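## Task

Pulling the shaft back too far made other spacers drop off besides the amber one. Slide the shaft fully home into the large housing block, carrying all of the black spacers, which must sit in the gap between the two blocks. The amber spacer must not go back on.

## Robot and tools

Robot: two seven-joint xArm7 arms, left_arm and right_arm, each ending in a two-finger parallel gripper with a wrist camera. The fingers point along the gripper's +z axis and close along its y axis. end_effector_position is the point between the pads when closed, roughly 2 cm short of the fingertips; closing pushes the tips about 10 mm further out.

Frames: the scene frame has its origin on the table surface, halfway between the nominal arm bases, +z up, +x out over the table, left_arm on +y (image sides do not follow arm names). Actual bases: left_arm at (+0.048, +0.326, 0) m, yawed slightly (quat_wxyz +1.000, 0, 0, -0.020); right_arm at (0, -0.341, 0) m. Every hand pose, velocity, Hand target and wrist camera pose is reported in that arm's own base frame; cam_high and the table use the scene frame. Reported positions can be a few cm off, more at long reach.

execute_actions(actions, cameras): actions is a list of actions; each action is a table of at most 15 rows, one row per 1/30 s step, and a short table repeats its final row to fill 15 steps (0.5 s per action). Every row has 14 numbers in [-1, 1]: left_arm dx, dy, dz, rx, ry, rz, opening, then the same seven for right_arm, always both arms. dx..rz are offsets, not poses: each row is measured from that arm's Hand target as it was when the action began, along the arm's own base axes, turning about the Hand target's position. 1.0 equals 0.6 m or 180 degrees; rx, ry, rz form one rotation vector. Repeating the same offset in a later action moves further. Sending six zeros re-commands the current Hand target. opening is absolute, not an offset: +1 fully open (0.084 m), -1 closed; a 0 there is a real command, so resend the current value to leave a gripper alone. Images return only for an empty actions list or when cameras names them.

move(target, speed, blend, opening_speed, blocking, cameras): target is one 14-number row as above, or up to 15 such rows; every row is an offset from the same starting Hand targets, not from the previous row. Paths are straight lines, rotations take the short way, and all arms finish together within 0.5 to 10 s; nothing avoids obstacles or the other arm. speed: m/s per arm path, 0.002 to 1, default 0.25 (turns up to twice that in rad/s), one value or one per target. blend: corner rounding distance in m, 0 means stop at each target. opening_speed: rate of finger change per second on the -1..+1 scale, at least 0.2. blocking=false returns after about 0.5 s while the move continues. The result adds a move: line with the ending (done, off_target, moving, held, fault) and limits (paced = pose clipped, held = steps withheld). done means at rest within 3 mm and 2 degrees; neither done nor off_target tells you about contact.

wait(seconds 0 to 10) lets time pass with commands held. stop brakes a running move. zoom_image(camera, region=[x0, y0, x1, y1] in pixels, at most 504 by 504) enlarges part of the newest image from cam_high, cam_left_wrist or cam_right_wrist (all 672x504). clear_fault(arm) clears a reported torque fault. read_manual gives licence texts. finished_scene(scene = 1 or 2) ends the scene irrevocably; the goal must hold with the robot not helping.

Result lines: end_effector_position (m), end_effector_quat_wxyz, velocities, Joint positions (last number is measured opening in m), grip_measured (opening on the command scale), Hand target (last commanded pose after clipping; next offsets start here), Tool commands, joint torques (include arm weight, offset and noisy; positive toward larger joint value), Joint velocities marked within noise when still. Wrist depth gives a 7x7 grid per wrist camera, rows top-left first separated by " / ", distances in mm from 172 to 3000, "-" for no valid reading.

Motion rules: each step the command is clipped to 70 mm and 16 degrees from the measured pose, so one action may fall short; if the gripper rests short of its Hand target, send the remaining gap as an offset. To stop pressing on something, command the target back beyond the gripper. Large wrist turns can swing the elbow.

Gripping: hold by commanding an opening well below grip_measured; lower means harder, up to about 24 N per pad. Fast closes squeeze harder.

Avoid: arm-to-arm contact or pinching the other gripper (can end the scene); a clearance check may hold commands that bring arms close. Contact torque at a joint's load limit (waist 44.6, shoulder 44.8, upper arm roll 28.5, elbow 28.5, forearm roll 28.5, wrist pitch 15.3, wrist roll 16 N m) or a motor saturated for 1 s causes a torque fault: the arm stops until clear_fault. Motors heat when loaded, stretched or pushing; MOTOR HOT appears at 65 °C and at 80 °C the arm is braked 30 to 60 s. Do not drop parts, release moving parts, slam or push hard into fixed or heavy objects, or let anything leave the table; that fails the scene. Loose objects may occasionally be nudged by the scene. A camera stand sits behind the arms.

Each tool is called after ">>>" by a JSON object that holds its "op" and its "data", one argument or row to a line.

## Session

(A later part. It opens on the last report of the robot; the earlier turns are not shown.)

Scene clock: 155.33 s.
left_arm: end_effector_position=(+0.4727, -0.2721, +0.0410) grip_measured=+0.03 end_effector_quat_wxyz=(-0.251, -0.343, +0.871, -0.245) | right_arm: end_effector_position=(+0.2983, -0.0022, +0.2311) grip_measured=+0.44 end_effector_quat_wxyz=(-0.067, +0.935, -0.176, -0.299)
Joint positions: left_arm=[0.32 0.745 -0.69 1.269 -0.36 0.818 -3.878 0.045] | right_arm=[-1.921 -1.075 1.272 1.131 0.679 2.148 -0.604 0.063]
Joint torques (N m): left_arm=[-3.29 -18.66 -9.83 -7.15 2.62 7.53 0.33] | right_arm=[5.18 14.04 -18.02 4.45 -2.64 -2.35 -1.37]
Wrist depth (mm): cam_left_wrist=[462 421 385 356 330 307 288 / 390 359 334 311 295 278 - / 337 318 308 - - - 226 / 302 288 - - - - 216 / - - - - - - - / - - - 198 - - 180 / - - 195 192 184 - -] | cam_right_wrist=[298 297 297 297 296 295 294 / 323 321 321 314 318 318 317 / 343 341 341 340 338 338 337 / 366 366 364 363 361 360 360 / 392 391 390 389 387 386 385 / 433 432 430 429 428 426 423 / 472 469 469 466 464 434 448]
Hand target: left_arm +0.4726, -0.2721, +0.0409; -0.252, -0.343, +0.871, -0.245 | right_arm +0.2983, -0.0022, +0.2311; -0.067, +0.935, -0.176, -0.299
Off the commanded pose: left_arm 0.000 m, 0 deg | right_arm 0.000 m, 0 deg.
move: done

>>> {"op": "move", "data": {
  "target": [0,0,0,0,0,0,0.476,0,0,0,0,0,0,0.45],
  "opening_speed": 1
}}

>>> {"op": "move", "data": {
  "target": [0.0012,-0.0004,-0.0045,0,0,0,0.476,0,0,0,0,0,0,0.45],
  "speed": 0.02
}}

>>> {"op": "move", "data": {
  "target": [0,0,0,0,0,0,-0.1,0,0,0,0,0,0,0.45],
  "opening_speed": 0.4,
  "cameras": ["cam_high"]
}}

>>> {"op": "zoom_image", "data": {
  "camera": "cam_high",
  "region": [310, 250, 390, 310]
}}

Scene clock: 157.73 s.
left_arm: end_effector_position=(+0.4726, -0.2721, +0.0409) grip_measured=+0.47 end_effector_quat_wxyz=(-0.252, -0.343, +0.871, -0.245) | right_arm: end_effector_position=(+0.2983, -0.0022, +0.2311) grip_measured=+0.44 end_effector_quat_wxyz=(-0.067, +0.935, -0.176, -0.299)
Joint positions: left_arm=[0.32 0.745 -0.69 1.269 -0.36 0.818 -3.878 0.064] | right_arm=[-1.921 -1.075 1.272 1.131 0.679 2.148 -0.604 0.063]
Joint torques (N m): left_arm=[2.28 -27.27 -9.71 21.71 -0.24 -2.42 -0.29] | right_arm=[5.03 14.4 -17.78 4.33 -2.79 -2.29 -1.29]
Wrist depth (mm): cam_left_wrist=[459 419 383 354 329 307 288 / 387 358 332 311 295 278 - / 335 316 302 - - - 225 / 300 286 - - - - 216 / - - - - - - 196 / - - - 197 - - 179 / - - 192 189 183 - -] | cam_right_wrist=[299 298 297 296 296 295 295 / 322 320 321 314 319 318 317 / 344 341 340 339 340 338 337 / 366 365 364 362 362 360 360 / 392 391 390 388 388 386 385 / 434 432 430 429 428 427 421 / 471 471 469 467 462 436 446]
Hand target: left_arm +0.4726, -0.2721, +0.0409; -0.252, -0.343, +0.871, -0.245 | right_arm +0.2983, -0.0022, +0.2311; -0.067, +0.935, -0.176, -0.299
Off the commanded pose: left_arm 0.000 m, 0 deg | right_arm 0.000 m, 0 deg.
move: done

Scene clock: 158.43 s.
left_arm: end_effector_position=(+0.4734, -0.2723, +0.0383) grip_measured=+0.47 end_effector_quat_wxyz=(-0.252, -0.343, +0.871, -0.245) | right_arm: end_effector_position=(+0.2983, -0.0022, +0.2311) grip_measured=+0.44 end_effector_quat_wxyz=(-0.067, +0.935, -0.176, -0.299)
Joint positions: left_arm=[0.317 0.753 -0.687 1.273 -0.357 0.815 -3.877 0.064] | right_arm=[-1.921 -1.075 1.272 1.131 0.679 2.148 -0.604 0.063]
Joint torques (N m): left_arm=[-6.69 -20.3 -7.91 21.5 1.85 -2.51 0.94] | right_arm=[5.22 14.21 -17.92 4.47 -2.65 -2.36 -1.23]
Wrist depth (mm): cam_left_wrist=[453 415 379 350 324 303 284 / 383 353 328 310 290 277 - / 330 313 - - - - 223 / 300 281 - - - - 210 / - - - - - - - / - - - 197 - - 180 / - - 190 188 181 - -] | cam_right_wrist=[299 298 297 297 296 296 295 / 323 321 320 314 319 318 317 / 342 342 340 340 339 339 337 / 366 365 364 363 362 361 359 / 392 391 389 388 388 387 385 / 433 432 431 430 428 426 421 / 471 470 468 466 463 435 447]
Hand target: left_arm +0.4734, -0.2723, +0.0382; -0.252, -0.343, +0.871, -0.245 | right_arm +0.2983, -0.0022, +0.2311; -0.067, +0.935, -0.176, -0.299
Off the commanded pose: left_arm 0.000 m, 0 deg | right_arm 0.000 m, 0 deg.
move: done

Scene clock: 160.10 s.
left_arm: end_effector_position=(+0.4734, -0.2723, +0.0382) grip_measured=+0.08 end_effector_quat_wxyz=(-0.252, -0.343, +0.871, -0.245) | right_arm: end_effector_position=(+0.2983, -0.0022, +0.2311) grip_measured=+0.44 end_effector_quat_wxyz=(-0.067, +0.935, -0.176, -0.299)
Joint positions: left_arm=[0.317 0.753 -0.687 1.273 -0.357 0.815 -3.877 0.048] | right_arm=[-1.921 -1.075 1.272 1.131 0.679 2.148 -0.604 0.063]
Joint torques (N m): left_arm=[-5.29 -19.09 -11.96 1.9 1.66 4.72 0.62] | right_arm=[5.09 14.28 -18.01 4.39 -2.59 -2.28 -1.21]
Wrist depth (mm): cam_left_wrist=[455 413 381 350 324 303 284 / 383 354 328 311 291 277 - / 331 313 - - - - 223 / 301 283 - - - - 213 / - - - - - - - / - - - 197 - - 177 / - - 191 - 181 - -] | cam_right_wrist=[299 298 297 296 296 295 295 / 322 320 320 314 319 318 317 / 343 341 341 339 339 337 337 / 365 364 364 362 361 361 359 / 393 392 389 390 387 386 385 / 433 431 429 430 427 425 421 / 472 470 468 469 462 433 448]
Hand target: left_arm +0.4734, -0.2723, +0.0382; -0.252, -0.343, +0.871, -0.245 | right_arm +0.2983, -0.0022, +0.2311; -0.067, +0.935, -0.176, -0.299
Off the commanded pose: left_arm 0.000 m, 0 deg | right_arm 0.000 m, 0 deg.
move: done
Images, in order (width x height): cam_high 672x504.

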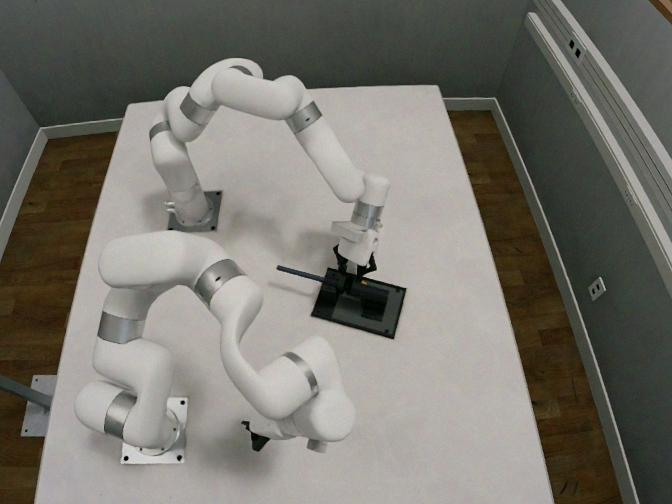

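Scaled by 6.300 from the camera's 672x504 image, which has a finer 960x720 frame.

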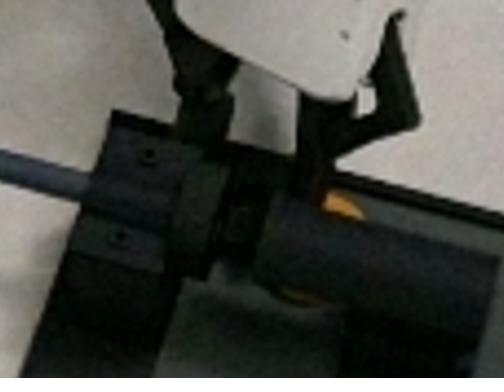

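>>> {"op": "move", "data": {
  "target": [
    [0,0,0,0,0,0,-0.3,0,0,0,0,0,0,0.45],
    [0.015,0.035,0.045,0,0,0,-0.3,0,0,0,0,0,0,0.45],
    [0.03,0.14,0.25,0,0,0,-0.3,0,0,0,0,0,0,0.45]
  ],
  "speed": 0.08,
  "cameras": ["cam_left_wrist"]
}}

Scene clock: 163.60 s.
left_arm: end_effector_position=(+0.4913, -0.1883, +0.1882) grip_measured=-0.32 end_effector_quat_wxyz=(-0.252, -0.343, +0.871, -0.245) | right_arm: end_effector_position=(+0.2983, -0.0022, +0.2311) grip_measured=+0.44 end_effector_quat_wxyz=(-0.067, +0.935, -0.176, -0.299)
Joint positions: left_arm=[0.528 0.48 -0.738 1.377 -0.402 1.229 -3.893 0.03] | right_arm=[-1.921 -1.075 1.272 1.131 0.679 2.148 -0.604 0.063]
Joint torques (N m): left_arm=[5.72 -24.88 -14.74 26.15 -2.42 1.12 -0.66] | right_arm=[5.08 14.26 -17.92 4.64 -2.77 -2.32 -1.29]
Wrist depth (mm): cam_left_wrist=[804 732 668 621 579 542 508 / 677 625 583 544 511 481 455 / 588 549 513 486 458 435 393 / 528 495 467 443 420 300 376 / 484 455 430 284 292 367 354 / 436 418 282 352 316 338 328 / 392 313 314 330 313 320 305] | cam_right_wrist=[299 298 297 297 296 295 295 / 323 322 320 314 319 318 318 / 343 342 342 340 339 338 337 / 366 365 364 362 361 360 360 / 392 392 389 390 387 385 387 / 435 432 431 429 428 426 423 / 471 471 468 467 462 435 448]
Hand target: left_arm +0.4914, -0.1883, +0.1882; -0.252, -0.343, +0.871, -0.245 | right_arm +0.2983, -0.0022, +0.2311; -0.067, +0.935, -0.176, -0.299
Off the commanded pose: left_arm 0.000 m, 0 deg | right_arm 0.000 m, 0 deg.
move: done
camera_calibration:
cam_left_wrist: T_world_to_cam=[[-0.734029, 0.625129, -0.265358, 0.562945], [0.626639, 0.472849, -0.619465, -0.028738], [-0.261771, -0.62099, -0.738815, 0.287133], [0, 0, 0, 1]] pos_world=[0.50639, -0.160018, 0.343718]
Images, in order (width x height): cam_left_wrist 672x504.

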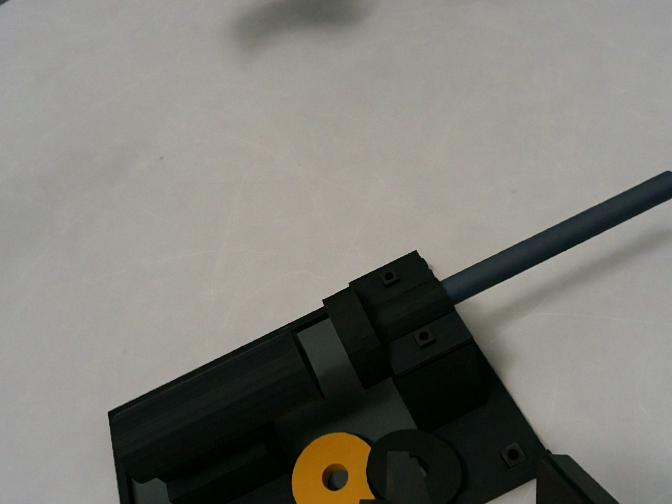

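>>> {"op": "move", "data": {
  "target": [
    [-0.0178,-0.106,-0.218,0,0,0,0.476,0,0,0,0,0,0,0.45],
    [-0.0313,-0.1362,-0.256,0,0,0,0.476,0,0,0,0,0,0,0.45]
  ],
  "blend": 0.003,
  "speed": [0.12,0.03]
}}

>>> {"op": "move", "data": {
  "target": [0,0,0,0,0,0,-0.1,0,0,0,0,0,0,0.45],
  "opening_speed": 0.4,
  "cameras": ["cam_left_wrist"]
}}

Scene clock: 166.63 s.
left_arm: end_effector_position=(+0.4723, -0.2706, +0.0349) grip_measured=+0.47 end_effector_quat_wxyz=(-0.252, -0.342, +0.871, -0.245) | right_arm: end_effector_position=(+0.2983, -0.0022, +0.2311) grip_measured=+0.44 end_effector_quat_wxyz=(-0.067, +0.935, -0.176, -0.299)
Joint positions: left_arm=[0.32 0.757 -0.687 1.268 -0.356 0.81 -3.871 0.064] | right_arm=[-1.921 -1.075 1.272 1.131 0.679 2.148 -0.604 0.063]
Joint torques (N m): left_arm=[9.89 -12.77 17.35 10.77 6.7 -6.82 0.86] | right_arm=[4.85 14.23 -17.82 4.44 -2.74 -2.34 -1.25]
Wrist depth (mm): cam_left_wrist=[452 410 376 346 322 301 282 / 378 350 324 308 288 275 - / 328 316 - - - - 223 / 297 - - - - - 207 / - - - - - - 193 / - - - 194 - - - / - - 192 184 177 - -] | cam_right_wrist=[299 298 297 297 296 296 295 / 322 321 320 314 319 318 317 / 344 341 340 340 339 337 338 / 366 365 364 362 362 361 360 / 393 391 390 389 388 386 387 / 434 432 431 430 427 428 424 / 472 469 468 466 463 435 448]
Hand target: left_arm +0.4726, -0.2700, +0.0346; -0.252, -0.343, +0.871, -0.245 | right_arm +0.2983, -0.0022, +0.2311; -0.067, +0.935, -0.176, -0.299
Off the commanded pose: left_arm 0.001 m, 0 deg | right_arm 0.000 m, 0 deg.
move: done

Scene clock: 168.30 s.
left_arm: end_effector_position=(+0.4727, -0.2700, +0.0346) grip_measured=+0.09 end_effector_quat_wxyz=(-0.251, -0.343, +0.871, -0.245) | right_arm: end_effector_position=(+0.2983, -0.0022, +0.2311) grip_measured=+0.44 end_effector_quat_wxyz=(-0.067, +0.935, -0.176, -0.299)
Joint positions: left_arm=[0.321 0.758 -0.686 1.268 -0.355 0.809 -3.871 0.048] | right_arm=[-1.921 -1.075 1.272 1.131 0.679 2.148 -0.604 0.063]
Joint torques (N m): left_arm=[-4.97 -21.38 -12.96 10.24 2.87 -0.92 -0.47] | right_arm=[4.77 14.19 -18.05 4.48 -2.67 -2.3 -1.23]
Wrist depth (mm): cam_left_wrist=[446 405 372 343 318 297 282 / 376 346 321 310 290 - - / 324 318 - - - - 223 / 299 - - - - - 206 / - - - - - - 192 / - - - 195 - - - / - - 187 - 177 - -] | cam_right_wrist=[298 298 297 297 296 295 295 / 323 321 320 315 318 319 317 / 343 342 341 340 340 338 338 / 366 366 364 363 361 361 360 / 391 391 391 388 388 386 386 / 432 431 430 429 428 427 422 / 473 471 468 466 464 436 446]
Hand target: left_arm +0.4726, -0.2700, +0.0346; -0.252, -0.343, +0.871, -0.245 | right_arm +0.2983, -0.0022, +0.2311; -0.067, +0.935, -0.176, -0.299
Off the commanded pose: left_arm 0.000 m, 0 deg | right_arm 0.000 m, 0 deg.
move: done
camera_calibration:
cam_left_wrist: T_world_to_cam=[[-0.734195, 0.624862, -0.265527, 0.55959], [0.626616, 0.473092, -0.619303, -0.073607], [-0.26136, -0.621073, -0.738891, 0.117902], [0, 0, 0, 1]] pos_world=[0.487787, -0.241619, 0.190118]
Images, in order (width x height): cam_left_wrist 672x504.

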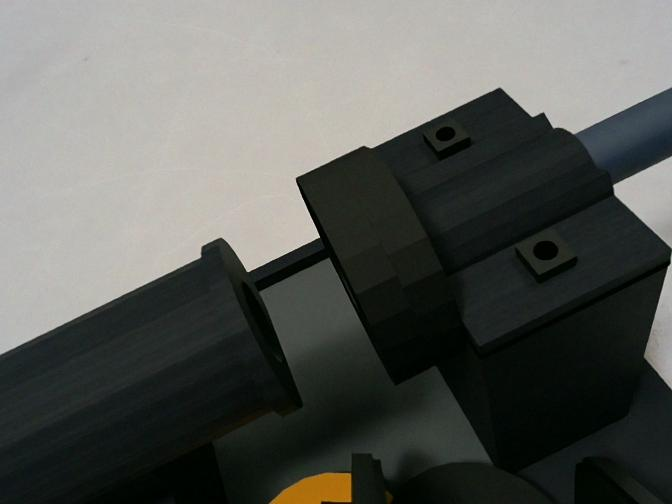

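>>> {"op": "move", "data": {
  "target": [
    [0.008,0.02,0.04,0,0,0,-0.2,0,0,0,0,0,0,0.45],
    [0.02,0.08,0.2,0,0,0,-0.2,0,0,0,0,0,0,0.45]
  ],
  "speed": 0.06,
  "cameras": ["cam_left_wrist"]
}}

Scene clock: 171.23 s.
left_arm: end_effector_position=(+0.4846, -0.2221, +0.1546) grip_measured=+0.09 end_effector_quat_wxyz=(-0.252, -0.343, +0.871, -0.245) | right_arm: end_effector_position=(+0.2983, -0.0022, +0.2311) grip_measured=+0.44 end_effector_quat_wxyz=(-0.067, +0.935, -0.176, -0.299)
Joint positions: left_arm=[0.47 0.526 -0.746 1.322 -0.399 1.107 -3.907 0.048] | right_arm=[-1.921 -1.075 1.272 1.131 0.679 2.148 -0.604 0.063]
Joint torques (N m): left_arm=[5.79 -25.76 -15.43 25.45 -2.48 0.96 -0.63] | right_arm=[4.72 14.19 -17.88 4.35 -2.74 -2.19 -1.12]
Wrist depth (mm): cam_left_wrist=[721 657 606 558 519 484 456 / 611 564 526 490 459 432 408 / 538 492 463 436 413 391 376 / 480 447 421 398 378 257 332 / 435 412 391 247 247 326 319 / 391 376 236 236 238 290 295 / 349 234 238 310 297 285 277] | cam_right_wrist=[299 298 298 297 296 296 295 / 322 321 321 315 319 317 316 / 343 341 341 341 339 338 338 / 366 364 364 363 362 361 360 / 394 391 391 388 388 387 386 / 435 431 431 429 427 425 423 / 471 470 468 467 462 437 446]
Hand target: left_arm +0.4846, -0.2220, +0.1546; -0.252, -0.343, +0.871, -0.245 | right_arm +0.2983, -0.0022, +0.2311; -0.067, +0.935, -0.176, -0.299
Off the commanded pose: left_arm 0.000 m, 0 deg | right_arm 0.000 m, 0 deg.
move: done
camera_calibration:
cam_left_wrist: T_world_to_cam=[[-0.734069, 0.625098, -0.265321, 0.57018], [0.626593, 0.472888, -0.619482, -0.0293828], [-0.26177, -0.620991, -0.738815, 0.239626], [0, 0, 0, 1]] pos_world=[0.49969, -0.193718, 0.310118]
Images, in order (width x height): cam_left_wrist 672x504.

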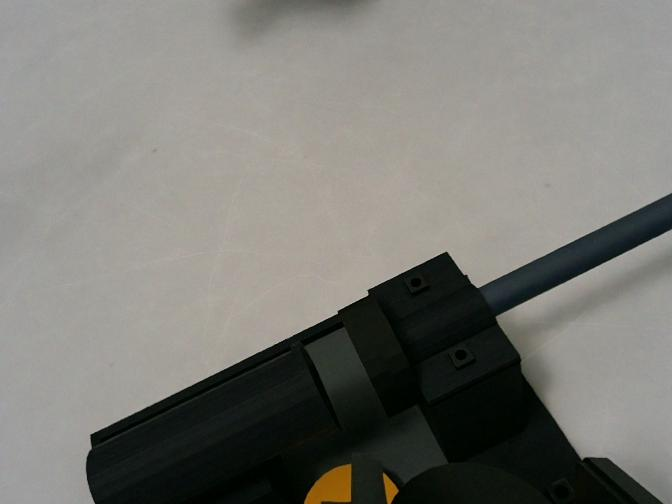

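>>> {"op": "move", "data": {
  "target": [0.0,0.0,0.15,0.481,0.209,0.5615,-0.2,0,0,0,0,0,0,0.45],
  "cameras": ["cam_high"]
}}

Scene clock: 177.47 s.
left_arm: end_effector_position=(+0.4836, -0.2216, +0.2442) grip_measured=+0.09 end_effector_quat_wxyz=(-0.043, +0.944, -0.161, -0.285) | right_arm: end_effector_position=(+0.2983, -0.0022, +0.2311) grip_measured=+0.44 end_effector_quat_wxyz=(-0.067, +0.935, -0.176, -0.299)
Joint positions: left_arm=[-0.493 1.027 0.389 2.707 -0.343 2.292 -6.28 0.048] | right_arm=[-1.921 -1.075 1.272 1.131 0.679 2.148 -0.604 0.063]
Joint torques (N m): left_arm=[-6.7 -28.74 7.4 23.63 -1.46 1.62 -0.54] | right_arm=[4.48 14.24 -17.69 4.36 -2.79 -2.16 -1.15]
Wrist depth (mm): cam_left_wrist=[313 311 311 310 305 291 281 / 336 335 334 333 327 323 241 / 362 361 360 359 353 338 260 / 387 386 385 383 382 374 277 / 423 421 420 409 417 416 405 / 467 465 452 460 459 448 457 / 520 504 502 489 486 498 494] | cam_right_wrist=[300 299 298 296 297 296 295 / 322 321 320 313 319 318 317 / 343 341 341 340 339 339 337 / 366 364 363 362 362 360 360 / 393 391 390 389 387 386 386 / 433 432 431 430 426 427 422 / 473 472 467 466 464 437 448]
Hand target: left_arm +0.4846, -0.2220, +0.2446; -0.057, +0.927, -0.156, -0.338 | right_arm +0.2983, -0.0022, +0.2311; -0.067, +0.935, -0.176, -0.299
Off the commanded pose: left_arm 0.001 m, 7 deg | right_arm 0.000 m, 0 deg.
elbow stopped short (left arm): the move would have taken joint 4 (elbow) straighter than the controller allows.
joint sent to its limit (left arm) — joint 7 (wrist roll), lower limit. The joint targets are off in orientation, not in position.
move: off_target (left_arm)
Images, in order (width x height): cam_high 672x504.

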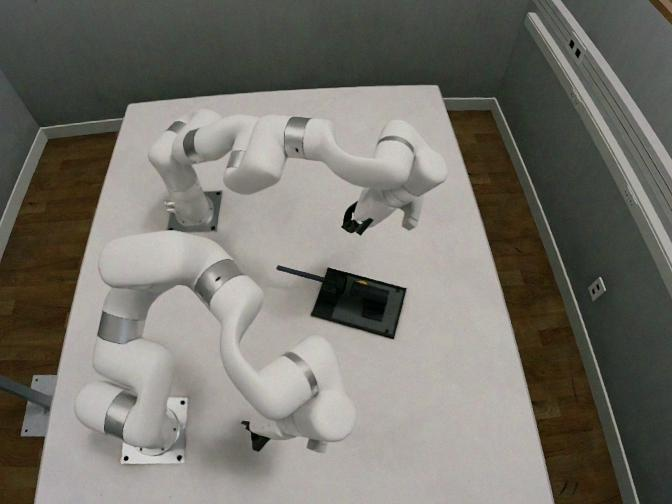

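>>> {"op": "move", "data": {
  "target": [-0.05,0.05,0.0,-0.320,0.106,-0.51,-0.2,0,0,0,0,0,0,0.45],
  "speed": 0.6
}}

>>> {"op": "move", "data": {
  "target": [0,0,0.0,-0.320,0.106,-0.51,-0.2,0,0,0,0,0,0,0.45],
  "speed": 0.6
}}

>>> {"op": "move", "data": {
  "target": [0,0,0.0,-0.320,0.106,-0.51,-0.2,0,0,0,0,0,0,0.45],
  "speed": 0.6
}}

Scene clock: 180.10 s.
left_arm: end_effector_position=(+0.4546, -0.1921, +0.2446) grip_measured=+0.09 end_effector_quat_wxyz=(-0.156, -0.401, +0.875, +0.220) | right_arm: end_effector_position=(+0.2983, -0.0022, +0.2311) grip_measured=+0.44 end_effector_quat_wxyz=(-0.067, +0.935, -0.176, -0.299)
Joint positions: left_arm=[-0.532 0.598 0.163 1.994 -0.014 1.942 -4.374 0.048] | right_arm=[-1.921 -1.075 1.272 1.131 0.679 2.148 -0.604 0.063]
Joint torques (N m): left_arm=[-6.47 -32.73 -2.55 19.65 2.28 -2.33 1.09] | right_arm=[4.56 14.16 -17.84 4.44 -2.59 -2.22 -1.07]
Wrist depth (mm): cam_left_wrist=[322 349 376 411 463 512 576 / 307 346 369 399 450 506 566 / 227 258 365 404 450 501 547 / 248 323 367 400 447 493 554 / 307 331 364 396 440 488 543 / 308 335 360 394 436 481 537 / 309 328 359 396 435 465 532] | cam_right_wrist=[298 299 298 296 296 296 294 / 322 321 320 314 319 318 317 / 343 341 341 340 339 338 337 / 365 364 363 363 362 360 361 / 392 391 390 389 389 387 385 / 434 433 431 429 428 426 423 / 471 470 467 468 464 434 446]
Hand target: left_arm +0.4546, -0.1920, +0.2446; -0.156, -0.401, +0.875, +0.220 | right_arm +0.2983, -0.0022, +0.2311; -0.067, +0.935, -0.176, -0.299
Off the commanded pose: left_arm 0.000 m, 0 deg | right_arm 0.000 m, 0 deg.
elbow stopped short (left arm): the move would have taken joint 4 (elbow) straighter than the controller allows.
move: done

Scene clock: 182.40 s.
left_arm: end_effector_position=(+0.4546, -0.1921, +0.2446) grip_measured=+0.09 end_effector_quat_wxyz=(-0.236, +0.467, +0.848, -0.086) | right_arm: end_effector_position=(+0.2983, -0.0022, +0.2311) grip_measured=+0.44 end_effector_quat_wxyz=(-0.067, +0.935, -0.176, -0.299)
Joint positions: left_arm=[-0.233 0.541 -0.168 1.908 -0.034 1.867 -2.537 0.048] | right_arm=[-1.921 -1.075 1.272 1.131 0.679 2.148 -0.604 0.063]
Joint torques (N m): left_arm=[5.81 -23.97 -7.41 26.89 1.24 1.42 1.04] | right_arm=[4.34 13.92 -17.69 4.4 -2.71 -2.18 -1.15]
Wrist depth (mm): cam_left_wrist=[667 602 542 515 478 448 419 / 625 572 532 491 456 427 403 / 595 541 502 468 437 410 387 / 562 516 481 448 420 397 374 / 539 494 459 432 405 381 362 / 515 477 435 412 388 368 348 / 486 461 417 399 376 358 336] | cam_right_wrist=[299 299 297 297 296 296 295 / 322 321 320 314 319 318 316 / 343 342 341 340 339 338 338 / 366 364 364 363 362 362 359 / 394 391 389 388 388 387 385 / 433 431 431 429 429 426 423 / 471 471 468 466 462 437 447]
Hand target: left_arm +0.4546, -0.1920, +0.2446; -0.236, +0.467, +0.848, -0.086 | right_arm +0.2983, -0.0022, +0.2311; -0.067, +0.935, -0.176, -0.299
Off the commanded pose: left_arm 0.000 m, 0 deg | right_arm 0.000 m, 0 deg.
move: done

Scene clock: 184.73 s.
left_arm: end_effector_position=(+0.4546, -0.1921, +0.2446) grip_measured=+0.09 end_effector_quat_wxyz=(-0.114, +0.936, +0.097, -0.318) | right_arm: end_effector_position=(+0.2983, -0.0022, +0.2311) grip_measured=+0.44 end_effector_quat_wxyz=(-0.067, +0.935, -0.176, -0.299)
Joint positions: left_arm=[-0.113 0.843 -0.524 2.293 0.184 2.19 -0.765 0.048] | right_arm=[-1.921 -1.075 1.272 1.131 0.679 2.148 -0.604 0.063]
Joint torques (N m): left_arm=[-6.61 -26.33 -11.02 24.06 1.6 1.65 1.01] | right_arm=[4.07 13.9 -17.69 4.26 -2.79 -2.28 -1.13]
Wrist depth (mm): cam_left_wrist=[386 365 347 329 314 300 286 / 424 400 377 357 339 321 301 / 471 440 409 386 363 344 322 / 518 476 442 413 391 368 352 / 569 523 488 453 426 400 378 / 652 594 550 510 472 437 321 / 760 622 590 550 509 493 455] | cam_right_wrist=[299 298 297 297 296 296 294 / 322 322 320 314 319 318 317 / 343 341 340 340 340 337 336 / 366 364 364 363 362 361 360 / 393 391 390 388 387 387 387 / 434 433 432 429 428 427 420 / 473 469 467 467 465 437 446]
Hand target: left_arm +0.4546, -0.1920, +0.2446; -0.114, +0.936, +0.097, -0.318 | right_arm +0.2983, -0.0022, +0.2311; -0.067, +0.935, -0.176, -0.299
Off the commanded pose: left_arm 0.000 m, 0 deg | right_arm 0.000 m, 0 deg.
move: done

>>> {"op": "move", "data": {
  "target": [0.052,-0.2055,-0.14,-0.0868,0.0286,-0.138,-0.2,0,0,0,0,0,0,0],
  "speed": 0.15
}}

>>> {"op": "move", "data": {
  "target": [0,0,0,0,0,0,-0.2,0.403,0.163,-0.143,0.3007,-0.4533,0.4823,0],
  "cameras": ["cam_right_wrist","cam_high"]
}}

Scene clock: 187.53 s.
left_arm: end_effector_position=(+0.4849, -0.3148, +0.1604) grip_measured=+0.09 end_effector_quat_wxyz=(-0.020, +0.954, -0.151, -0.259) | right_arm: end_effector_position=(+0.2983, -0.0022, +0.2311) grip_measured=-0.01 end_effector_quat_wxyz=(-0.067, +0.935, -0.176, -0.299)
Joint positions: left_arm=[-0.398 1.171 -0.502 2.707 0.252 2.071 -0.343 0.048] | right_arm=[-1.921 -1.075 1.272 1.131 0.679 2.148 -0.604 0.044]
Joint torques (N m): left_arm=[-6.98 -38.14 0.12 23.11 -1.99 -2.33 1.01] | right_arm=[4.18 14.22 -17.64 5.41 -2.36 -2.07 -1.02]
Wrist depth (mm): cam_left_wrist=[229 227 224 220 198 213 222 / 242 246 242 235 - - 238 / 262 263 259 244 - - 257 / 277 278 278 270 181 272 281 / 299 299 295 288 185 187 299 / 324 325 327 306 201 308 331 / 356 349 343 - 201 346 355] | cam_right_wrist=[299 298 297 297 296 295 295 / 323 321 320 315 318 317 317 / 342 342 341 340 339 339 337 / 366 365 364 363 362 362 360 / 392 391 390 389 388 387 386 / 432 432 430 429 427 426 422 / 473 469 469 467 463 435 446]
Hand target: left_arm +0.4858, -0.3153, +0.1606; -0.057, +0.927, -0.155, -0.338 | right_arm +0.2983, -0.0022, +0.2311; -0.067, +0.935, -0.176, -0.299
Off the commanded pose: left_arm 0.001 m, 10 deg | right_arm 0.000 m, 0 deg.
elbow stopped short (left arm): the move would have taken joint 4 (elbow) straighter than the controller allows.
move: off_target (left_arm)

Scene clock: 192.63 s.
left_arm: end_effector_position=(+0.4849, -0.3148, +0.1604) grip_measured=+0.09 end_effector_quat_wxyz=(-0.020, +0.954, -0.151, -0.259) | right_arm: end_effector_position=(+0.5401, +0.0956, +0.1453) grip_measured=-0.01 end_effector_quat_wxyz=(-0.299, +0.639, +0.642, +0.299)
Joint positions: left_arm=[-0.398 1.171 -0.502 2.707 0.252 2.071 -0.343 0.048] | right_arm=[-2.411 -0.83 1.971 1.35 1.468 1.763 -2.393 0.044]
Joint torques (N m): left_arm=[-6.89 -37.9 0.3 18.5 -2.15 -2.13 0.81] | right_arm=[-5.95 10.03 -11.91 13.25 3.94 2.1 -1.34]
Wrist depth (mm): cam_left_wrist=[230 227 224 221 198 213 222 / 242 246 242 235 - - 238 / 262 263 259 244 - - 258 / 277 278 278 270 180 272 281 / 299 299 295 289 185 187 298 / 325 326 327 307 201 308 331 / 356 348 343 - 201 345 355] | cam_right_wrist=[713 720 - 271 692 735 743 / 598 604 575 552 612 615 620 / 494 477 343 359 328 506 509 / 440 440 358 414 325 317 450 / 394 395 378 385 350 375 400 / 356 346 348 349 342 343 351 / 317 317 319 320 316 313 321]
Hand target: left_arm +0.4849, -0.3148, +0.1604; -0.020, +0.954, -0.151, -0.259 (not the last commanded pose) | right_arm +0.5401, +0.0956, +0.1453; -0.299, +0.639, +0.642, +0.299
Off the commanded pose: left_arm 0.001 m, 10 deg | right_arm 0.000 m, 0 deg.
elbow stopped short (left arm): the move would have taken joint 4 (elbow) straighter than the controller allows.
move: off_target (left_arm)
camera_calibration:
cam_right_wrist: T_world_to_cam=[[0.999747, 0.00100616, 0.022471, -0.516593], [0.0178466, -0.643562, -0.765185, 0.229929], [0.0136916, 0.765393, -0.643418, 0.145861], [0, 0, 0, 1]] pos_world=[0.510362, 0.0368522, 0.281396]
Images, in order (width x height): cam_high 672x504, cam_right_wrist 672x504.

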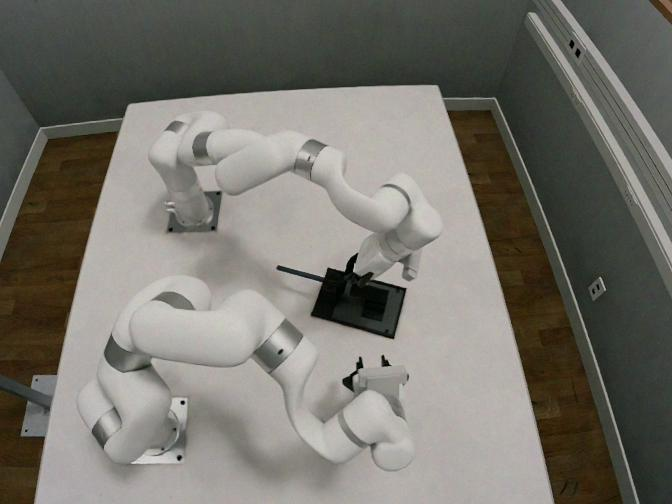

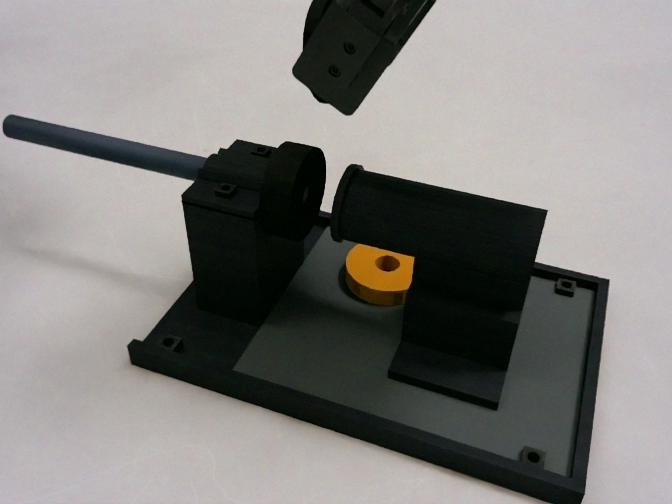

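>>> {"op": "move", "data": {
  "target": [0,0,0,0,0,0,-0.2,-0.097,0.12,-0.011,0,0,-0.1156,-1],
  "cameras": ["cam_right_wrist"]
}}

>>> {"op": "zoom_image", "data": {
  "camera": "cam_right_wrist",
  "region": [180, 0, 500, 300]
}}

Scene clock: 194.30 s.
left_arm: end_effector_position=(+0.4849, -0.3148, +0.1604) grip_measured=+0.09 end_effector_quat_wxyz=(-0.020, +0.954, -0.151, -0.259) | right_arm: end_effector_position=(+0.4819, +0.1676, +0.1387) grip_measured=-1.00 end_effector_quat_wxyz=(-0.240, +0.745, +0.516, +0.348)
Joint positions: left_arm=[-0.398 1.171 -0.502 2.707 0.252 2.071 -0.343 0.048] | right_arm=[-1.771 -0.599 1.714 0.826 1.677 1.304 -2.226 0]
Joint torques (N m): left_arm=[-6.64 -38.68 0.11 17.85 -2.2 -2.11 0.91] | right_arm=[5.85 12.64 -12.83 8.12 3.7 -1.97 1.41]
Wrist depth (mm): cam_left_wrist=[230 227 224 220 198 213 222 / 241 245 242 234 - - 238 / 262 263 259 244 - - 258 / 277 278 278 270 180 272 281 / 299 299 294 289 185 187 299 / 325 326 326 307 201 308 331 / 355 348 343 - 201 345 355] | cam_right_wrist=[698 700 - 234 184 712 1677 / 583 587 - 217 225 596 603 / 483 485 488 469 490 494 496 / 427 292 280 280 279 280 437 / 371 276 268 279 277 276 390 / 348 322 302 337 314 310 344 / 309 310 304 303 303 304 305]
Hand target: left_arm +0.4849, -0.3148, +0.1604; -0.020, +0.954, -0.151, -0.259 | right_arm +0.4819, +0.1676, +0.1387; -0.240, +0.745, +0.516, +0.348
Off the commanded pose: left_arm 0.000 m, 0 deg | right_arm 0.000 m, 0 deg.
move: done
camera_calibration:
cam_right_wrist: T_world_to_cam=[[0.93493, -0.354125, 0.0224039, -0.367512], [-0.211913, -0.607886, -0.765224, 0.376981], [0.284604, 0.710683, -0.643374, -0.0340585], [0, 0, 0, 1]] pos_world=[0.433178, 0.123221, 0.274796]
Images, in order (width x height): cam_right_wrist 672x504.

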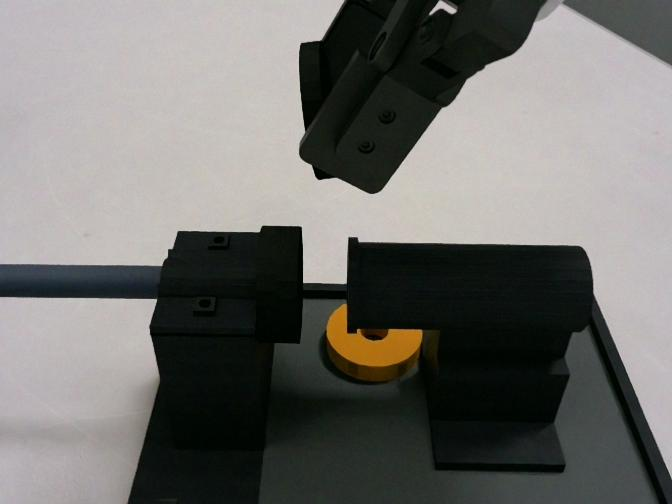

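Scaled by 1.575 from the camera's 672x504 image, which has a finer 960x720 frame.

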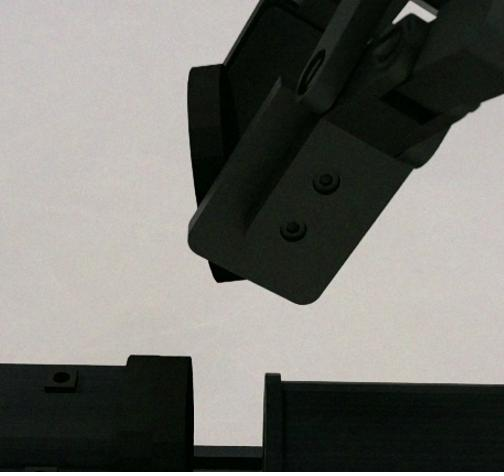

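>>> {"op": "move", "data": {
  "target": [0.0063,-0.0022,-0.1,0,0,0,-0.2,0,0,0,0,0,0,-1],
  "speed": 0.06,
  "cameras": ["cam_right_wrist"]
}}

>>> {"op": "zoom_image", "data": {
  "camera": "cam_right_wrist",
  "region": [220, 150, 440, 370]
}}

Scene clock: 196.27 s.
left_arm: end_effector_position=(+0.4882, -0.3176, +0.1016) grip_measured=+0.09 end_effector_quat_wxyz=(-0.019, +0.954, -0.152, -0.258) | right_arm: end_effector_position=(+0.4819, +0.1676, +0.1387) grip_measured=-1.00 end_effector_quat_wxyz=(-0.240, +0.745, +0.516, +0.348)
Joint positions: left_arm=[-0.328 1.139 -0.519 2.449 0.258 1.866 -0.353 0.048] | right_arm=[-1.771 -0.599 1.714 0.826 1.677 1.304 -2.226 0]
Joint torques (N m): left_arm=[31.48 -3.91 26.87 -6.39 12.79 0.85 0.21] | right_arm=[5.95 12.26 -12.85 8.08 3.67 -2.03 1.45]
Wrist depth (mm): cam_left_wrist=[176 176 177 - - - - / 187 187 180 178 - - 180 / 200 200 193 193 - - - / 210 211 203 195 - - 205 / 227 224 220 206 - - 220 / 242 248 239 - - - 243 / 270 266 260 - - - 278] | cam_right_wrist=[697 697 698 - 205 185 189 / 581 587 560 - 203 199 545 / 483 484 485 274 225 473 496 / 426 292 280 255 241 280 435 / 371 276 268 269 276 276 391 / 348 322 302 338 314 310 343 / 309 310 304 303 304 304 305]
Hand target: left_arm +0.4887, -0.3162, +0.1004; -0.020, +0.954, -0.151, -0.259 | right_arm +0.4819, +0.1676, +0.1387; -0.240, +0.745, +0.516, +0.348
Off the commanded pose: left_arm 0.002 m, 0 deg | right_arm 0.000 m, 0 deg.
move: done
camera_calibration:
cam_right_wrist: T_world_to_cam=[[0.93493, -0.354125, 0.0224039, -0.367512], [-0.211913, -0.607886, -0.765224, 0.376981], [0.284604, 0.710683, -0.643374, -0.0340585], [0, 0, 0, 1]] pos_world=[0.433178, 0.123221, 0.274796]
Images, in order (width x height): cam_right_wrist 672x504.

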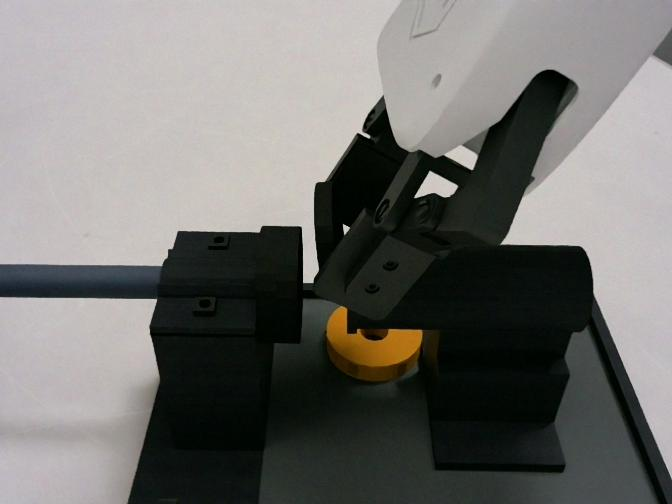

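Scaled by 2.291 from the camera's 672x504 image, which has a finer 960x720 frame.

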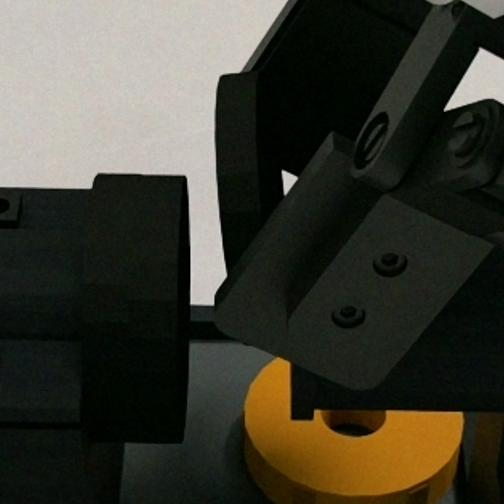

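>>> {"op": "move", "data": {
  "target": [
    [0,0,0.02,0,0,0,-0.2,0,0,0,0,0,0,-1],
    [-0.0052,0.0021,0.02,0,0,0,-0.2,0,0,0,0,0,0,-1],
    [-0.0052,0.0021,-0.022,0,0,0,-0.2,0,0,0,0,0,0,-1]
  ],
  "speed": 0.04,
  "cameras": ["cam_right_wrist"]
}}

>>> {"op": "zoom_image", "data": {
  "camera": "cam_right_wrist",
  "region": [220, 150, 440, 370]
}}

Scene clock: 198.40 s.
left_arm: end_effector_position=(+0.4780, -0.3313, +0.1083) grip_measured=+0.09 end_effector_quat_wxyz=(-0.001, +0.951, -0.165, -0.260) | right_arm: end_effector_position=(+0.4819, +0.1676, +0.1387) grip_measured=-1.00 end_effector_quat_wxyz=(-0.240, +0.745, +0.516, +0.348)
Joint positions: left_arm=[-0.306 1.109 -0.572 2.387 0.256 1.838 -0.359 0.048] | right_arm=[-1.771 -0.599 1.714 0.826 1.677 1.304 -2.226 0]
Joint torques (N m): left_arm=[-16.3 -35.41 -38.02 17.88 -8.15 -0.52 0.18] | right_arm=[5.74 12.15 -12.7 8.16 3.65 -1.97 1.55]
Wrist depth (mm): cam_left_wrist=[176 177 173 - - 174 174 / 187 185 182 - - - 186 / 199 198 191 - - - 202 / 210 213 198 - - 213 220 / 225 225 217 - - 230 238 / 242 248 238 - - 249 262 / 267 267 - - - 279 285] | cam_right_wrist=[693 696 703 - 182 174 180 / 582 587 561 - 188 185 570 / 483 485 489 277 191 472 495 / 428 291 281 233 217 280 438 / 371 276 268 251 276 276 390 / 347 321 301 338 314 311 343 / 309 310 304 302 303 304 306]
Hand target: left_arm +0.4780, -0.3313, +0.1083; -0.001, +0.951, -0.165, -0.260 (not the last commanded pose) | right_arm +0.4819, +0.1676, +0.1387; -0.240, +0.745, +0.516, +0.348
Tool commands: left_gripper/opening=-0.2 right_gripper/opening=-1.0
Off the commanded pose: left_arm 0.028 m, 3 deg | right_arm 0.000 m, 0 deg.
TORQUE FAULT: the external load on joint 3 (upper arm roll) of the left arm reached its load limit, and that arm stopped. The contact can be on any part of that arm beyond that joint, not only on its tool. A torque fault puts only its own arm into a fault stop. That arm's remaining commands of this call were not run. The hold on joint 3 (upper arm roll) of that arm was moved back by the arm itself, up to 3 degrees, as the stop began. That arm is still stopped at the end of this call. While its stop runs, that arm, its gripper or tool too, takes no new command.
CLEAR FAULT: the left arm stays stopped (state 4) until you call clear_fault(arm="left_arm").
End effector pose when the fault began: left_arm: position (+0.4854, -0.3164, +0.1016), quat_wxyz (-0.019, +0.954, -0.152, -0.258)
Joint positions when the fault began: left_arm=[-0.31 1.109 -0.525 2.387 0.254 1.838 -0.359 0.048]
move: fault (left_arm); path passed 2 of 3 targets
camera_calibration:
cam_right_wrist: T_world_to_cam=[[0.93493, -0.354125, 0.0224039, -0.367512], [-0.211913, -0.607886, -0.765224, 0.376981], [0.284604, 0.710683, -0.643374, -0.0340585], [0, 0, 0, 1]] pos_world=[0.433178, 0.123221, 0.274796]
Images, in order (width x height): cam_right_wrist 672x504.

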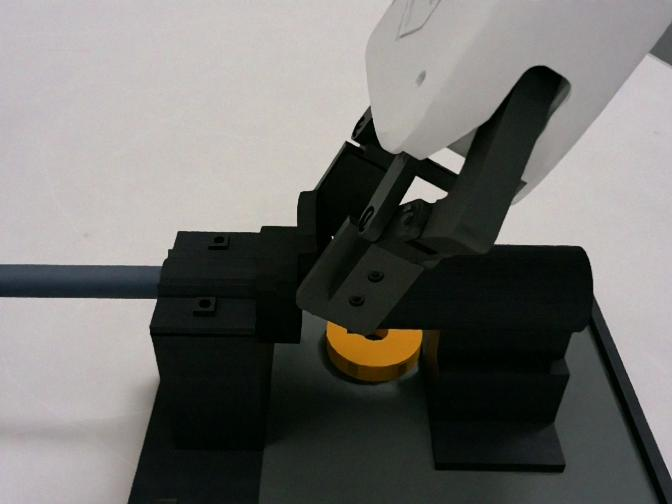

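Scaled by 2.291 from the camera's 672x504 image, which has a finer 960x720 frame.

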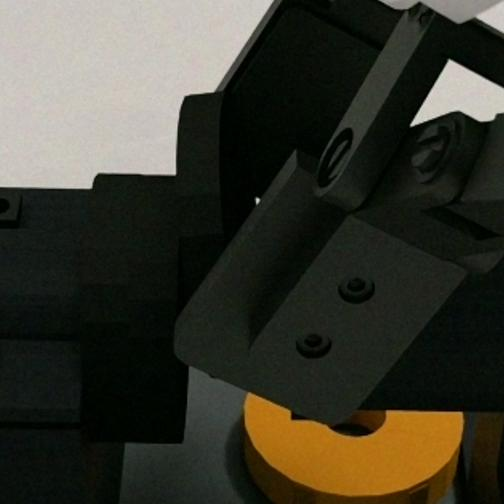

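>>> {"op": "clear_fault", "data": {
  "arm": "left_arm"
}}

>>> {"op": "move", "data": {
  "target": [0,0,0.05,0,0,0,-0.2,-0.17,0,0.12,0,0,-0.2,-1]
}}

>>> {"op": "move", "data": {
  "target": [0.0,0.025,-0.0,0,0,0,-0.2,-0.007,0.299,-0.041,-0.033,0.074,-0.299,-1],
  "cameras": ["cam_right_wrist","cam_high"]
}}

Scene clock: 198.83 s.
left_arm: end_effector_position=(+0.4780, -0.3313, +0.1083) grip_measured=+0.09 end_effector_quat_wxyz=(-0.001, +0.951, -0.165, -0.260) | right_arm: end_effector_position=(+0.4819, +0.1676, +0.1387) grip_measured=-1.00 end_effector_quat_wxyz=(-0.240, +0.745, +0.516, +0.348)
Joint positions: left_arm=[-0.306 1.109 -0.572 2.387 0.256 1.838 -0.359 0.048] | right_arm=[-1.771 -0.599 1.714 0.826 1.677 1.304 -2.226 0]
Joint torques (N m): left_arm=[-16.44 -35.04 -38.06 17.57 -8.22 -0.3 0.03] | right_arm=[6.13 12.35 -12.75 8.1 3.62 -2.04 1.55]
Wrist depth (mm): cam_left_wrist=[176 177 174 - - 174 175 / 187 185 181 - - - 186 / 199 198 191 - - - 203 / 210 213 198 - - 213 220 / 226 225 217 - - 230 238 / 242 248 238 - - 249 263 / 267 267 - - - 280 285] | cam_right_wrist=[692 700 705 - 182 174 180 / 582 586 561 - 188 185 570 / 483 485 485 277 191 474 497 / 428 292 280 232 217 280 438 / 370 277 268 251 277 276 391 / 347 321 302 337 314 311 344 / 310 310 303 302 304 304 305]
Hand target: left_arm +0.4780, -0.3313, +0.1083; -0.001, +0.951, -0.165, -0.260 (not the last commanded pose) | right_arm +0.4819, +0.1676, +0.1387; -0.240, +0.745, +0.516, +0.348
Tool commands: left_gripper/opening=-0.2 right_gripper/opening=-1.0
Off the commanded pose: left_arm 0.028 m, 3 deg | right_arm 0.000 m, 0 deg.
TORQUE FAULT, CONTINUED: the left arm's stop, for the torque fault of joint 3 (upper arm roll) that an earlier result reported, is over. The call counts as one of the actions that you can send in this scene. The hold on joint 3 (upper arm roll) of that arm was moved back by the arm itself, up to 3 degrees, as the stop began. That arm's target is now where it stood when the stop ended, not its last command. That arm's gripper keeps its grip as last carried out, and that arm accepts commands again: back off and push less far.
CLEAR FAULT: your call cleared the left arm's torque fault. If a joint's load stays at its limit, that arm stops again at once.

Scene clock: 200.73 s.
left_arm: end_effector_position=(+0.4780, -0.3313, +0.1383) grip_measured=+0.09 end_effector_quat_wxyz=(-0.001, +0.951, -0.165, -0.260) | right_arm: end_effector_position=(+0.3799, +0.1676, +0.2107) grip_measured=-1.00 end_effector_quat_wxyz=(-0.121, +0.868, +0.260, +0.406)
Joint positions: left_arm=[-0.334 1.111 -0.571 2.49 0.252 1.928 -0.359 0.048] | right_arm=[-0.685 -1.131 1.068 0.307 1.876 0.949 -1.413 0]
Joint torques (N m): left_arm=[-6.73 -30.14 -2.66 24.06 0.93 1.14 1.1] | right_arm=[6.01 -2.06 -8.86 6.86 -1.69 -3.4 1.58]
Wrist depth (mm): cam_left_wrist=[203 202 199 191 193 203 209 / 216 218 210 - - 219 226 / 231 231 220 - - 235 243 / 245 248 233 - - 247 261 / 263 265 255 - - 269 282 / 284 287 276 - 195 291 303 / 310 309 - - 185 320 332] | cam_right_wrist=[863 865 306 275 255 1377 1271 / 726 697 316 271 275 1471 1391 / 604 608 336 273 592 619 617 / 535 537 311 295 526 545 548 / 479 481 349 364 459 489 495 / 437 325 336 417 419 430 432 / 378 379 371 382 390 395 396]
Hand target: left_arm +0.4780, -0.3313, +0.1383; -0.001, +0.951, -0.165, -0.260 | right_arm +0.3799, +0.1676, +0.2107; -0.121, +0.868, +0.260, +0.406
Off the commanded pose: left_arm 0.000 m, 0 deg | right_arm 0.000 m, 0 deg.
move: done

Scene clock: 203.27 s.
left_arm: end_effector_position=(+0.4780, -0.3163, +0.1383) grip_measured=+0.09 end_effector_quat_wxyz=(-0.001, +0.951, -0.165, -0.260) | right_arm: end_effector_position=(+0.3757, +0.3470, +0.1861) grip_measured=-1.00 end_effector_quat_wxyz=(+0.090, +0.936, -0.155, +0.303)
Joint positions: left_arm=[-0.272 1.045 -0.581 2.353 0.246 1.873 -0.352 0.048] | right_arm=[-0.872 -1.42 1.424 1.064 0.962 1.113 0.588 0]
Joint torques (N m): left_arm=[5.56 -37.06 -14.05 17.38 -2.39 -2.26 1.12] | right_arm=[-6.03 15.94 -19.68 6.14 -2.39 -0.46 1.54]
Wrist depth (mm): cam_left_wrist=[203 205 200 196 - - 205 / 216 216 210 211 - - 221 / 231 234 225 218 - - 238 / 245 248 244 229 - 249 256 / 262 265 263 264 - 271 277 / 284 287 285 280 186 283 302 / 310 309 313 - 179 317 332] | cam_right_wrist=[214 194 193 193 196 560 580 / 440 221 236 201 223 505 523 / 418 - 325 301 444 460 468 / 392 387 231 230 412 428 430 / 367 372 346 262 385 396 404 / 344 340 263 262 353 370 372 / 318 315 248 248 330 341 346]
Hand target: left_arm +0.4780, -0.3163, +0.1383; -0.001, +0.951, -0.165, -0.260 | right_arm +0.3757, +0.3470, +0.1861; +0.090, +0.936, -0.155, +0.303
Off the commanded pose: left_arm 0.000 m, 0 deg | right_arm 0.000 m, 0 deg.
move: done
camera_calibration:
cam_right_wrist: T_world_to_cam=[[-0.341164, -0.935075, 0.0961363, 0.461583], [-0.774576, 0.221706, -0.592349, 0.391135], [0.532577, -0.276553, -0.799925, 0.177642], [0, 0, 0, 1]] pos_world=[0.365832, 0.394025, 0.329414]
Images, in order (width x height): cam_high 672x504, cam_right_wrist 672x504.

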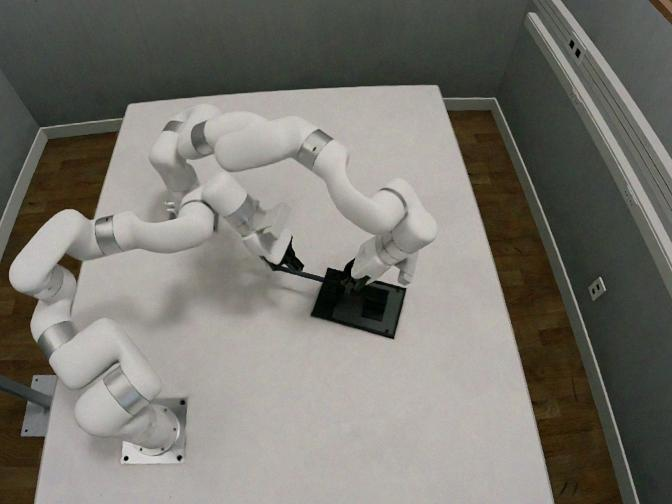

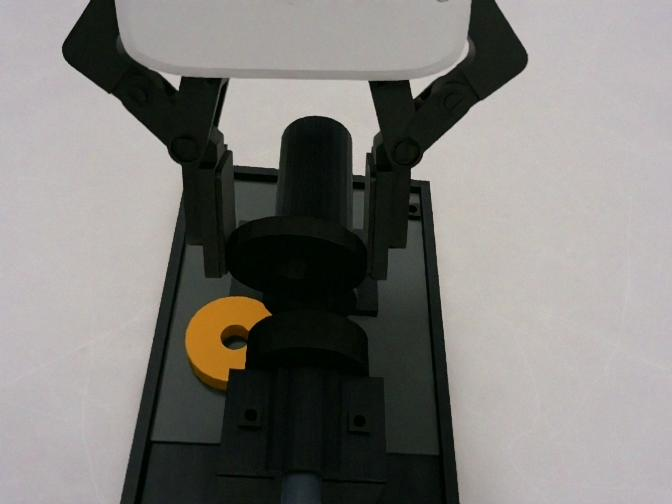

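>>> {"op": "move", "data": {
  "target": [0.0085,-0.0135,-0.01,0.034,0.017,0,-0.2,0,0,0,0,0,0,-1],
  "cameras": ["cam_right_wrist"],
  "speed": 0.05
}}

Scene clock: 204.50 s.
left_arm: end_effector_position=(+0.4785, -0.3173, +0.1376) grip_measured=+0.09 end_effector_quat_wxyz=(-0.007, +0.951, -0.164, -0.264) | right_arm: end_effector_position=(+0.3757, +0.3470, +0.1861) grip_measured=-1.00 end_effector_quat_wxyz=(+0.090, +0.936, -0.155, +0.303)
Joint positions: left_arm=[-0.295 1.073 -0.573 2.409 0.253 1.906 -0.354 0.048] | right_arm=[-0.872 -1.419 1.424 1.064 0.962 1.113 0.588 0]
Joint torques (N m): left_arm=[5.41 -37.47 -13.35 17.37 -2.04 -2.4 1.15] | right_arm=[-6.06 16.09 -22.14 6.15 -2.26 -0.5 1.55]
Wrist depth (mm): cam_left_wrist=[203 205 200 195 - - 202 / 216 216 210 210 - - 217 / 231 234 224 217 - - 234 / 245 248 244 229 - 252 254 / 263 266 263 264 - 270 275 / 287 289 286 280 187 284 300 / 313 311 315 - 180 317 330] | cam_right_wrist=[- 196 195 195 197 562 580 / 449 222 229 202 224 502 523 / 418 - 232 306 443 462 470 / 392 386 233 232 410 427 432 / 368 372 353 262 386 396 404 / 343 339 262 262 353 369 374 / 318 315 248 249 330 341 348]
Hand target: left_arm +0.4785, -0.3173, +0.1376; -0.006, +0.951, -0.164, -0.263 (not the last commanded pose) | right_arm +0.3757, +0.3470, +0.1861; +0.090, +0.936, -0.155, +0.303
Off the commanded pose: left_arm 0.010 m, 6 deg | right_arm 0.000 m, 0 deg.
move: held (left_arm; a check stopped the path); limits=held
pose unreachable (left arm): on one or more control steps of this call, first in action 0 (counted from 0), this arm could not follow its commanded pose, so it was not sent that pose on those steps. It may still have moved: this result reports where it is.
cause: moving toward the commanded pose would bring a part of the arm too close to another arm (a part of this arm just beyond joint 4 (elbow) and a part of the right arm just beyond its joint 6 (wrist pitch), where that arm would come to rest).
camera_calibration:
cam_right_wrist: T_world_to_cam=[[-0.341228, -0.935057, 0.0960855, 0.461616], [-0.774548, 0.221784, -0.592357, 0.391096], [0.532577, -0.276552, -0.799925, 0.177641], [0, 0, 0, 1]] pos_world=[0.365832, 0.394025, 0.329414]
Images, in order (width x height): cam_right_wrist 672x504.

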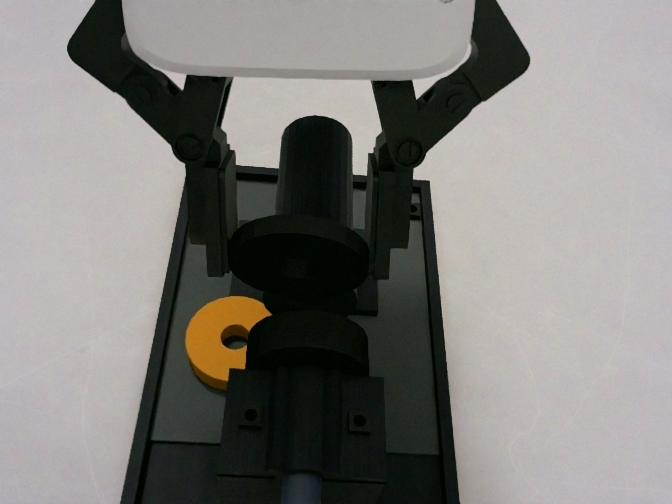

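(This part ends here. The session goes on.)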